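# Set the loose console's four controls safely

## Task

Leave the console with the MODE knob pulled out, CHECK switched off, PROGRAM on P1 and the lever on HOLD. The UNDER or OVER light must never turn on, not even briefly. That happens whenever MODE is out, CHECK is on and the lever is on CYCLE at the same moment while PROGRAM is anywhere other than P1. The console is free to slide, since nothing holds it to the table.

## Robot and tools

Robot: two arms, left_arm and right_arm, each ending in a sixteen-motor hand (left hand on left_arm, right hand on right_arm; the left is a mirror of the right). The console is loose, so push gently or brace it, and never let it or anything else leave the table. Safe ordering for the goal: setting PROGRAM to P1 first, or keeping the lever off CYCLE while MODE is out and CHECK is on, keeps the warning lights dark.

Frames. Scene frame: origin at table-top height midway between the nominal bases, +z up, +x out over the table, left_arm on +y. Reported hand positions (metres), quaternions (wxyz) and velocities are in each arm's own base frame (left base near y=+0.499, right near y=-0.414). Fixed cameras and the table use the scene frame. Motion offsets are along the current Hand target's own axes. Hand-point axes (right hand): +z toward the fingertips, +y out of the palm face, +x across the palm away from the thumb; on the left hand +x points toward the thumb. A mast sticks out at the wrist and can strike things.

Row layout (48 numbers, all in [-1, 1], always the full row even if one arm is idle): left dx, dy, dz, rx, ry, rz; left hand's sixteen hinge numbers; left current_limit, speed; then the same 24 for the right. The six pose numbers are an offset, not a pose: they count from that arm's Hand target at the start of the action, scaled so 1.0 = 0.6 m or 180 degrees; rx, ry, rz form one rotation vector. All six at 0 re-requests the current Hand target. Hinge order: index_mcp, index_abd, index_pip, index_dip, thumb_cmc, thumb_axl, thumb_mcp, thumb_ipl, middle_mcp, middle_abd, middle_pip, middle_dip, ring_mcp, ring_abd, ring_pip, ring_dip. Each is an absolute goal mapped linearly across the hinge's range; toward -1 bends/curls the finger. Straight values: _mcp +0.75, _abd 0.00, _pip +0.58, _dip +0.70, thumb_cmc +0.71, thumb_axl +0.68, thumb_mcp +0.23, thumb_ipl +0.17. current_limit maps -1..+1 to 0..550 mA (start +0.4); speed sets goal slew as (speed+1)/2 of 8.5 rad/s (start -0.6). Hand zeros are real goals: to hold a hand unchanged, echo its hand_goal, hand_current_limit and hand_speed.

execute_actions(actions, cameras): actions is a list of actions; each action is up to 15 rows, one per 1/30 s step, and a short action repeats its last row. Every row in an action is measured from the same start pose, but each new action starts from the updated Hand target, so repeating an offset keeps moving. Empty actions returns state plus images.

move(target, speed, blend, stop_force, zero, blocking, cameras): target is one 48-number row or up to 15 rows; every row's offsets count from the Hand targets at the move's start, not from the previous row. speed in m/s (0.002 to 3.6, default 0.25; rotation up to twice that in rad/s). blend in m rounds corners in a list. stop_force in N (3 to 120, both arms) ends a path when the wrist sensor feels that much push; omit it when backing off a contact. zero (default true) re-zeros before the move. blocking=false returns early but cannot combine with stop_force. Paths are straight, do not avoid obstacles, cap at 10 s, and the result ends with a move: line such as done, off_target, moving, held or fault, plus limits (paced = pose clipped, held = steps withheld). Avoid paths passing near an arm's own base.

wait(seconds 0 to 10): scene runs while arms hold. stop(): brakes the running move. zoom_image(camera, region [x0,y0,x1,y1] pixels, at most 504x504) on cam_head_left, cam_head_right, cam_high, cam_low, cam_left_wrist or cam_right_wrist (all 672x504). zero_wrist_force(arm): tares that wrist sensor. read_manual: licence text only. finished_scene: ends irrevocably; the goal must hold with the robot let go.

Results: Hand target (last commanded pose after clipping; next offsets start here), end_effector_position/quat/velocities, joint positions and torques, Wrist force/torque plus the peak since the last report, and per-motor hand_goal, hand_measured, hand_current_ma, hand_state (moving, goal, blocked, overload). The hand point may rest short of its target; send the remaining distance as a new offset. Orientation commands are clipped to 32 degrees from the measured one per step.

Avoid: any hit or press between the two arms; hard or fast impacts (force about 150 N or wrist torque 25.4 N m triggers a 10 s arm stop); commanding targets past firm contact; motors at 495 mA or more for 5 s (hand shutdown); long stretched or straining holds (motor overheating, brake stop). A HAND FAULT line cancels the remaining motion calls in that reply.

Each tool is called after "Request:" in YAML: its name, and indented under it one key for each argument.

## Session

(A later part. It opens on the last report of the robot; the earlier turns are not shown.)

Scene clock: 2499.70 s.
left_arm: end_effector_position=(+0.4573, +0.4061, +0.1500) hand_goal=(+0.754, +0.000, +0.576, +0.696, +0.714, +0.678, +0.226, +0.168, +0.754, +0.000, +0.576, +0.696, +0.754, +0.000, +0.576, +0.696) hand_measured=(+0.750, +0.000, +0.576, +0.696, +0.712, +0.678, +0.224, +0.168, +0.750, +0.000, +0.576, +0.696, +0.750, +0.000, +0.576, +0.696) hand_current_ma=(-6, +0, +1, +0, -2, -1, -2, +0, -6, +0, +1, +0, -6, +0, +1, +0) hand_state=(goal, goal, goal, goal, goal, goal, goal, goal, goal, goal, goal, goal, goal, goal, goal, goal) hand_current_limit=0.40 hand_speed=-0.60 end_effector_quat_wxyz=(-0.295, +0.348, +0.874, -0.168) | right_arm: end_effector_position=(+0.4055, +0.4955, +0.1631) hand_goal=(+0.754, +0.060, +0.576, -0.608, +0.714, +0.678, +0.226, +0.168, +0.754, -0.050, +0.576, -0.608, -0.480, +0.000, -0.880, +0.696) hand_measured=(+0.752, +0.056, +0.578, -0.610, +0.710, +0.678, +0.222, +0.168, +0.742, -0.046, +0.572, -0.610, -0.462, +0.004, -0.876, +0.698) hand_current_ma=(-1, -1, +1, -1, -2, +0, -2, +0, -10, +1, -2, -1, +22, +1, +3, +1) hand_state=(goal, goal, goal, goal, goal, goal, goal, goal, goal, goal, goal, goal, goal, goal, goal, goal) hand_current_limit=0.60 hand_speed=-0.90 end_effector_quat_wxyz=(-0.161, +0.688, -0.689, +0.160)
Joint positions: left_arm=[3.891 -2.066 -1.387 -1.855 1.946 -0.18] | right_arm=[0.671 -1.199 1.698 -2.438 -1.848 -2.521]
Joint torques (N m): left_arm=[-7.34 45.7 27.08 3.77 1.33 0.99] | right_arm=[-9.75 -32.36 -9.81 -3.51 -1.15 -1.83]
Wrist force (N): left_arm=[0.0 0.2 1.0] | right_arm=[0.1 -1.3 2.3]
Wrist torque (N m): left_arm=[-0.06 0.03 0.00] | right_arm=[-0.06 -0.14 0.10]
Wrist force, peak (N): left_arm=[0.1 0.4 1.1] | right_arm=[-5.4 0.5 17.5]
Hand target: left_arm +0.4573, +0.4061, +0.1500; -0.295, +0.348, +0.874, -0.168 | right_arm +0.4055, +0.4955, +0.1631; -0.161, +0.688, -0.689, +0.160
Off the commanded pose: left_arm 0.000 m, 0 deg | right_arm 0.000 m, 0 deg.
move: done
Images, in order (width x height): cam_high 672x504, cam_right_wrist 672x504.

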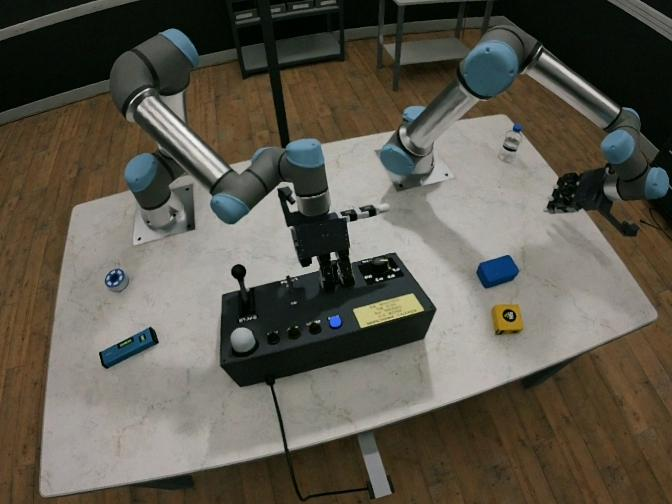

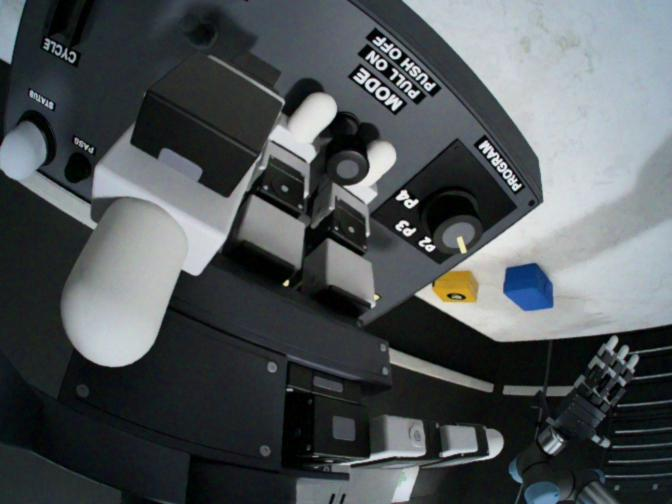

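Request:
move:
  target:
    - [0,0,0,0,0,0,0.754,0,0.576,0.696,0.714,0.678,0.226,0.168,0.754,0,0.576,0.696,0.754,0,0.576,0.696,0.4,-0.6, 0,-0.1,0,0,0,0,0.754,0.06,0.576,-0.609,0.714,0.678,0.226,0.168,0.754,-0.05,0.576,-0.609,-0.48,0,-0.88,0.696,0.6,-0.8]
    - [0,0,0,0,0,0,0.754,0,0.576,0.696,0.714,0.678,0.226,0.168,0.754,0,0.576,0.696,0.754,0,0.576,0.696,0.4,-0.6, 0,-0.1,-0.2,0,0,0,0.754,0.06,0.576,-0.609,0.714,0.678,0.226,0.168,0.754,-0.05,0.576,-0.609,-0.48,0,-0.88,0.696,0.6,-0.8]
    - [0,0,0,0,0,0,0.754,0,0.576,0.696,0.714,0.678,0.226,0.168,0.754,0,0.576,0.696,0.754,0,0.576,0.696,0.4,-0.6, 0,0.2,-0.3,0,0,0,0.754,0.06,0.576,-0.609,0.714,0.678,0.226,0.168,0.754,-0.05,0.576,-0.609,-0.48,0,-0.88,0.696,0.6,-0.8]
  speed: [0.03, 0.1, 0.15]
  blend: [0, 0.03, 0]
  cameras: ["cam_high", "cam_head_left", "cam_right_wrist"]

Request:
zoom_image:
  camera: "cam_high"
  region: [220, 220, 440, 385]

Request:
zoom_image:
  camera: "cam_head_left"
  region: [230, 135, 410, 260]

Scene clock: 2516.73 s.
left_arm: end_effector_position=(+0.4573, +0.4061, +0.1500) hand_goal=(+0.754, +0.000, +0.576, +0.696, +0.714, +0.678, +0.226, +0.168, +0.754, +0.000, +0.576, +0.696, +0.754, +0.000, +0.576, +0.696) hand_measured=(+0.750, +0.000, +0.576, +0.696, +0.712, +0.678, +0.224, +0.168, +0.750, +0.000, +0.576, +0.696, +0.750, +0.000, +0.576, +0.696) hand_current_ma=(-6, +0, +1, +0, -2, -1, -2, +0, -6, +0, +1, +0, -6, +0, +1, +0) hand_state=(goal, goal, goal, goal, goal, goal, goal, goal, goal, goal, goal, goal, goal, goal, goal, goal) hand_current_limit=0.40 hand_speed=-0.60 end_effector_quat_wxyz=(-0.295, +0.348, +0.874, -0.168) | right_arm: end_effector_position=(+0.2184, +0.4955, +0.2717) hand_goal=(+0.754, +0.060, +0.576, -0.608, +0.714, +0.678, +0.226, +0.168, +0.754, -0.050, +0.576, -0.608, -0.480, +0.000, -0.880, +0.696) hand_measured=(+0.752, +0.058, +0.578, -0.610, +0.710, +0.678, +0.222, +0.168, +0.744, -0.048, +0.572, -0.610, -0.462, +0.004, -0.876, +0.698) hand_current_ma=(-1, -1, +1, -1, -2, +0, -2, +0, -9, +1, -2, -1, +22, +1, +3, +1) hand_state=(goal, goal, goal, goal, goal, goal, goal, goal, goal, goal, goal, goal, goal, goal, goal, goal) hand_current_limit=0.60 hand_speed=-0.80 end_effector_quat_wxyz=(-0.161, +0.688, -0.689, +0.160)
Joint positions: left_arm=[3.891 -2.066 -1.387 -1.855 1.946 -0.18] | right_arm=[0.918 -1.528 1.787 -2.121 -1.928 -2.275]
Joint torques (N m): left_arm=[-6.83 44.34 25.85 3.75 1.35 1.27] | right_arm=[9.11 -34.59 -11.88 -0.56 -2.08 1.95]
Wrist force (N): left_arm=[0.4 0.1 1.0] | right_arm=[0.2 -1.2 2.5]
Wrist torque (N m): left_arm=[-0.07 -0.03 0.05] | right_arm=[-0.07 -0.18 -0.05]
Wrist force, peak (N): left_arm=[0.2 0.3 1.2] | right_arm=[0.1 -1.5 2.6]
Hand target: left_arm +0.4573, +0.4061, +0.1500; -0.295, +0.348, +0.874, -0.168 | right_arm +0.2184, +0.4955, +0.2717; -0.161, +0.688, -0.689, +0.160
Off the commanded pose: left_arm 0.000 m, 0 deg | right_arm 0.000 m, 0 deg.
move: done
Images, in order (width x height): cam_head_left 672x504, cam_high 672x504, cam_right_wrist 672x504.

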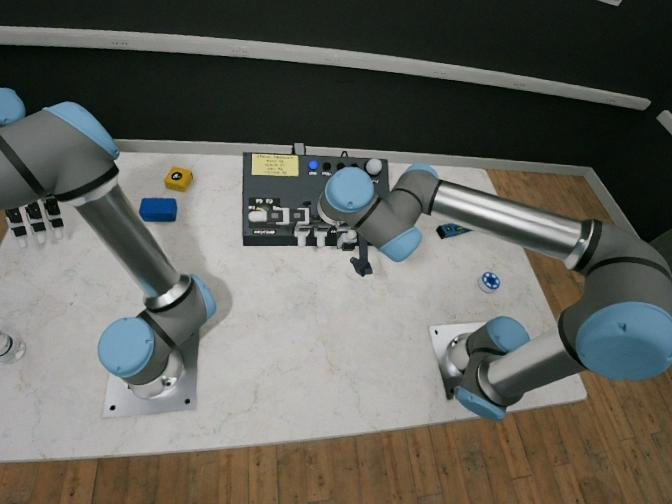

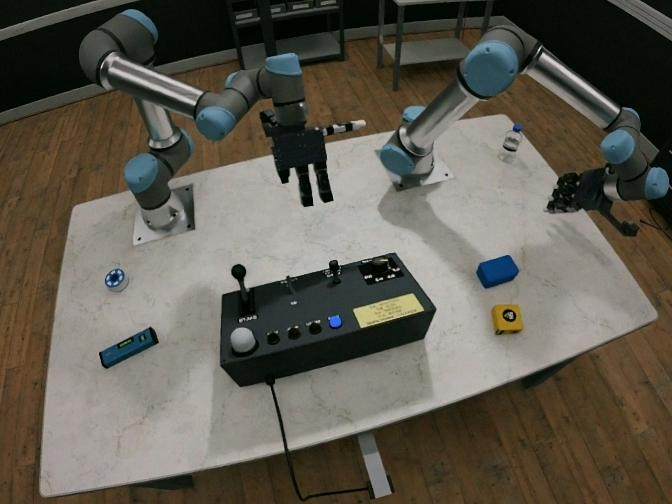

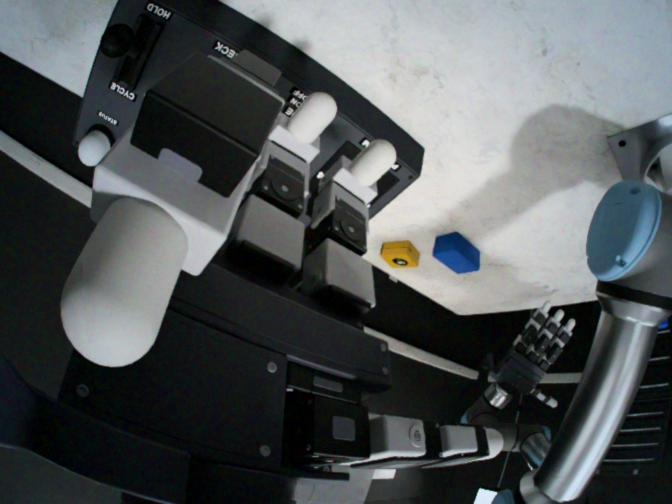

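Scaled by 2.291 from the camera's 672x504 image, which has a finer 960x720 frame.

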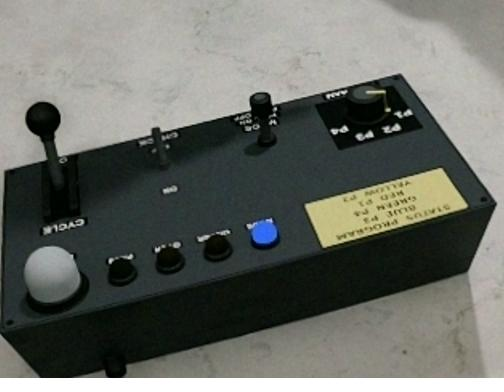

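Scaled by 2.800 from the camera's 672x504 image, which has a finer 960x720 frame.

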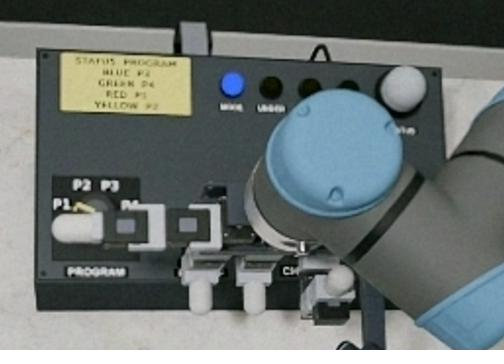

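Request:
zoom_image:
  camera: "cam_high"
  region: [350, 245, 420, 295]

Request:
zoom_image:
  camera: "cam_high"
  region: [220, 250, 350, 360]

Request:
zoom_image:
  camera: "cam_head_left"
  region: [240, 190, 310, 250]

Scaled by 7.200 from the camera's 672x504 image, which has a finer 960x720 frame.

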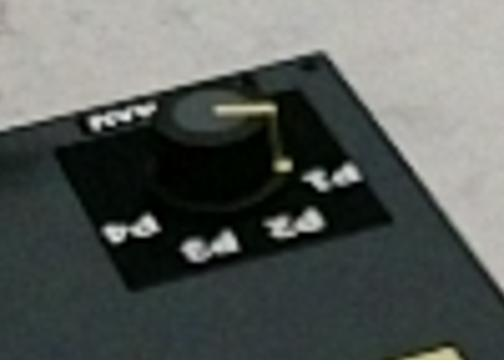

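Scaled by 3.877 from the camera's 672x504 image, which has a finer 960x720 frame.

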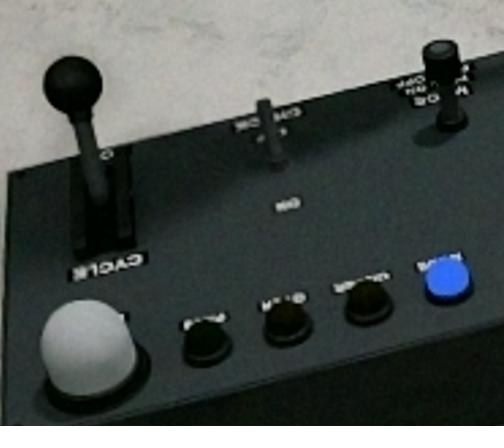

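Scaled by 7.200 from the camera's 672x504 image, which has a finer 960x720 frame.

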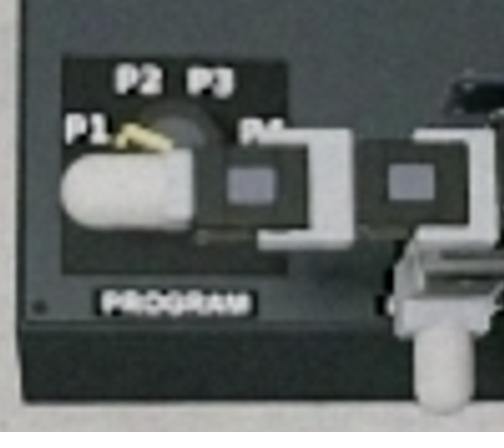

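Request:
finished_scene:

The scene is finished: the task was done.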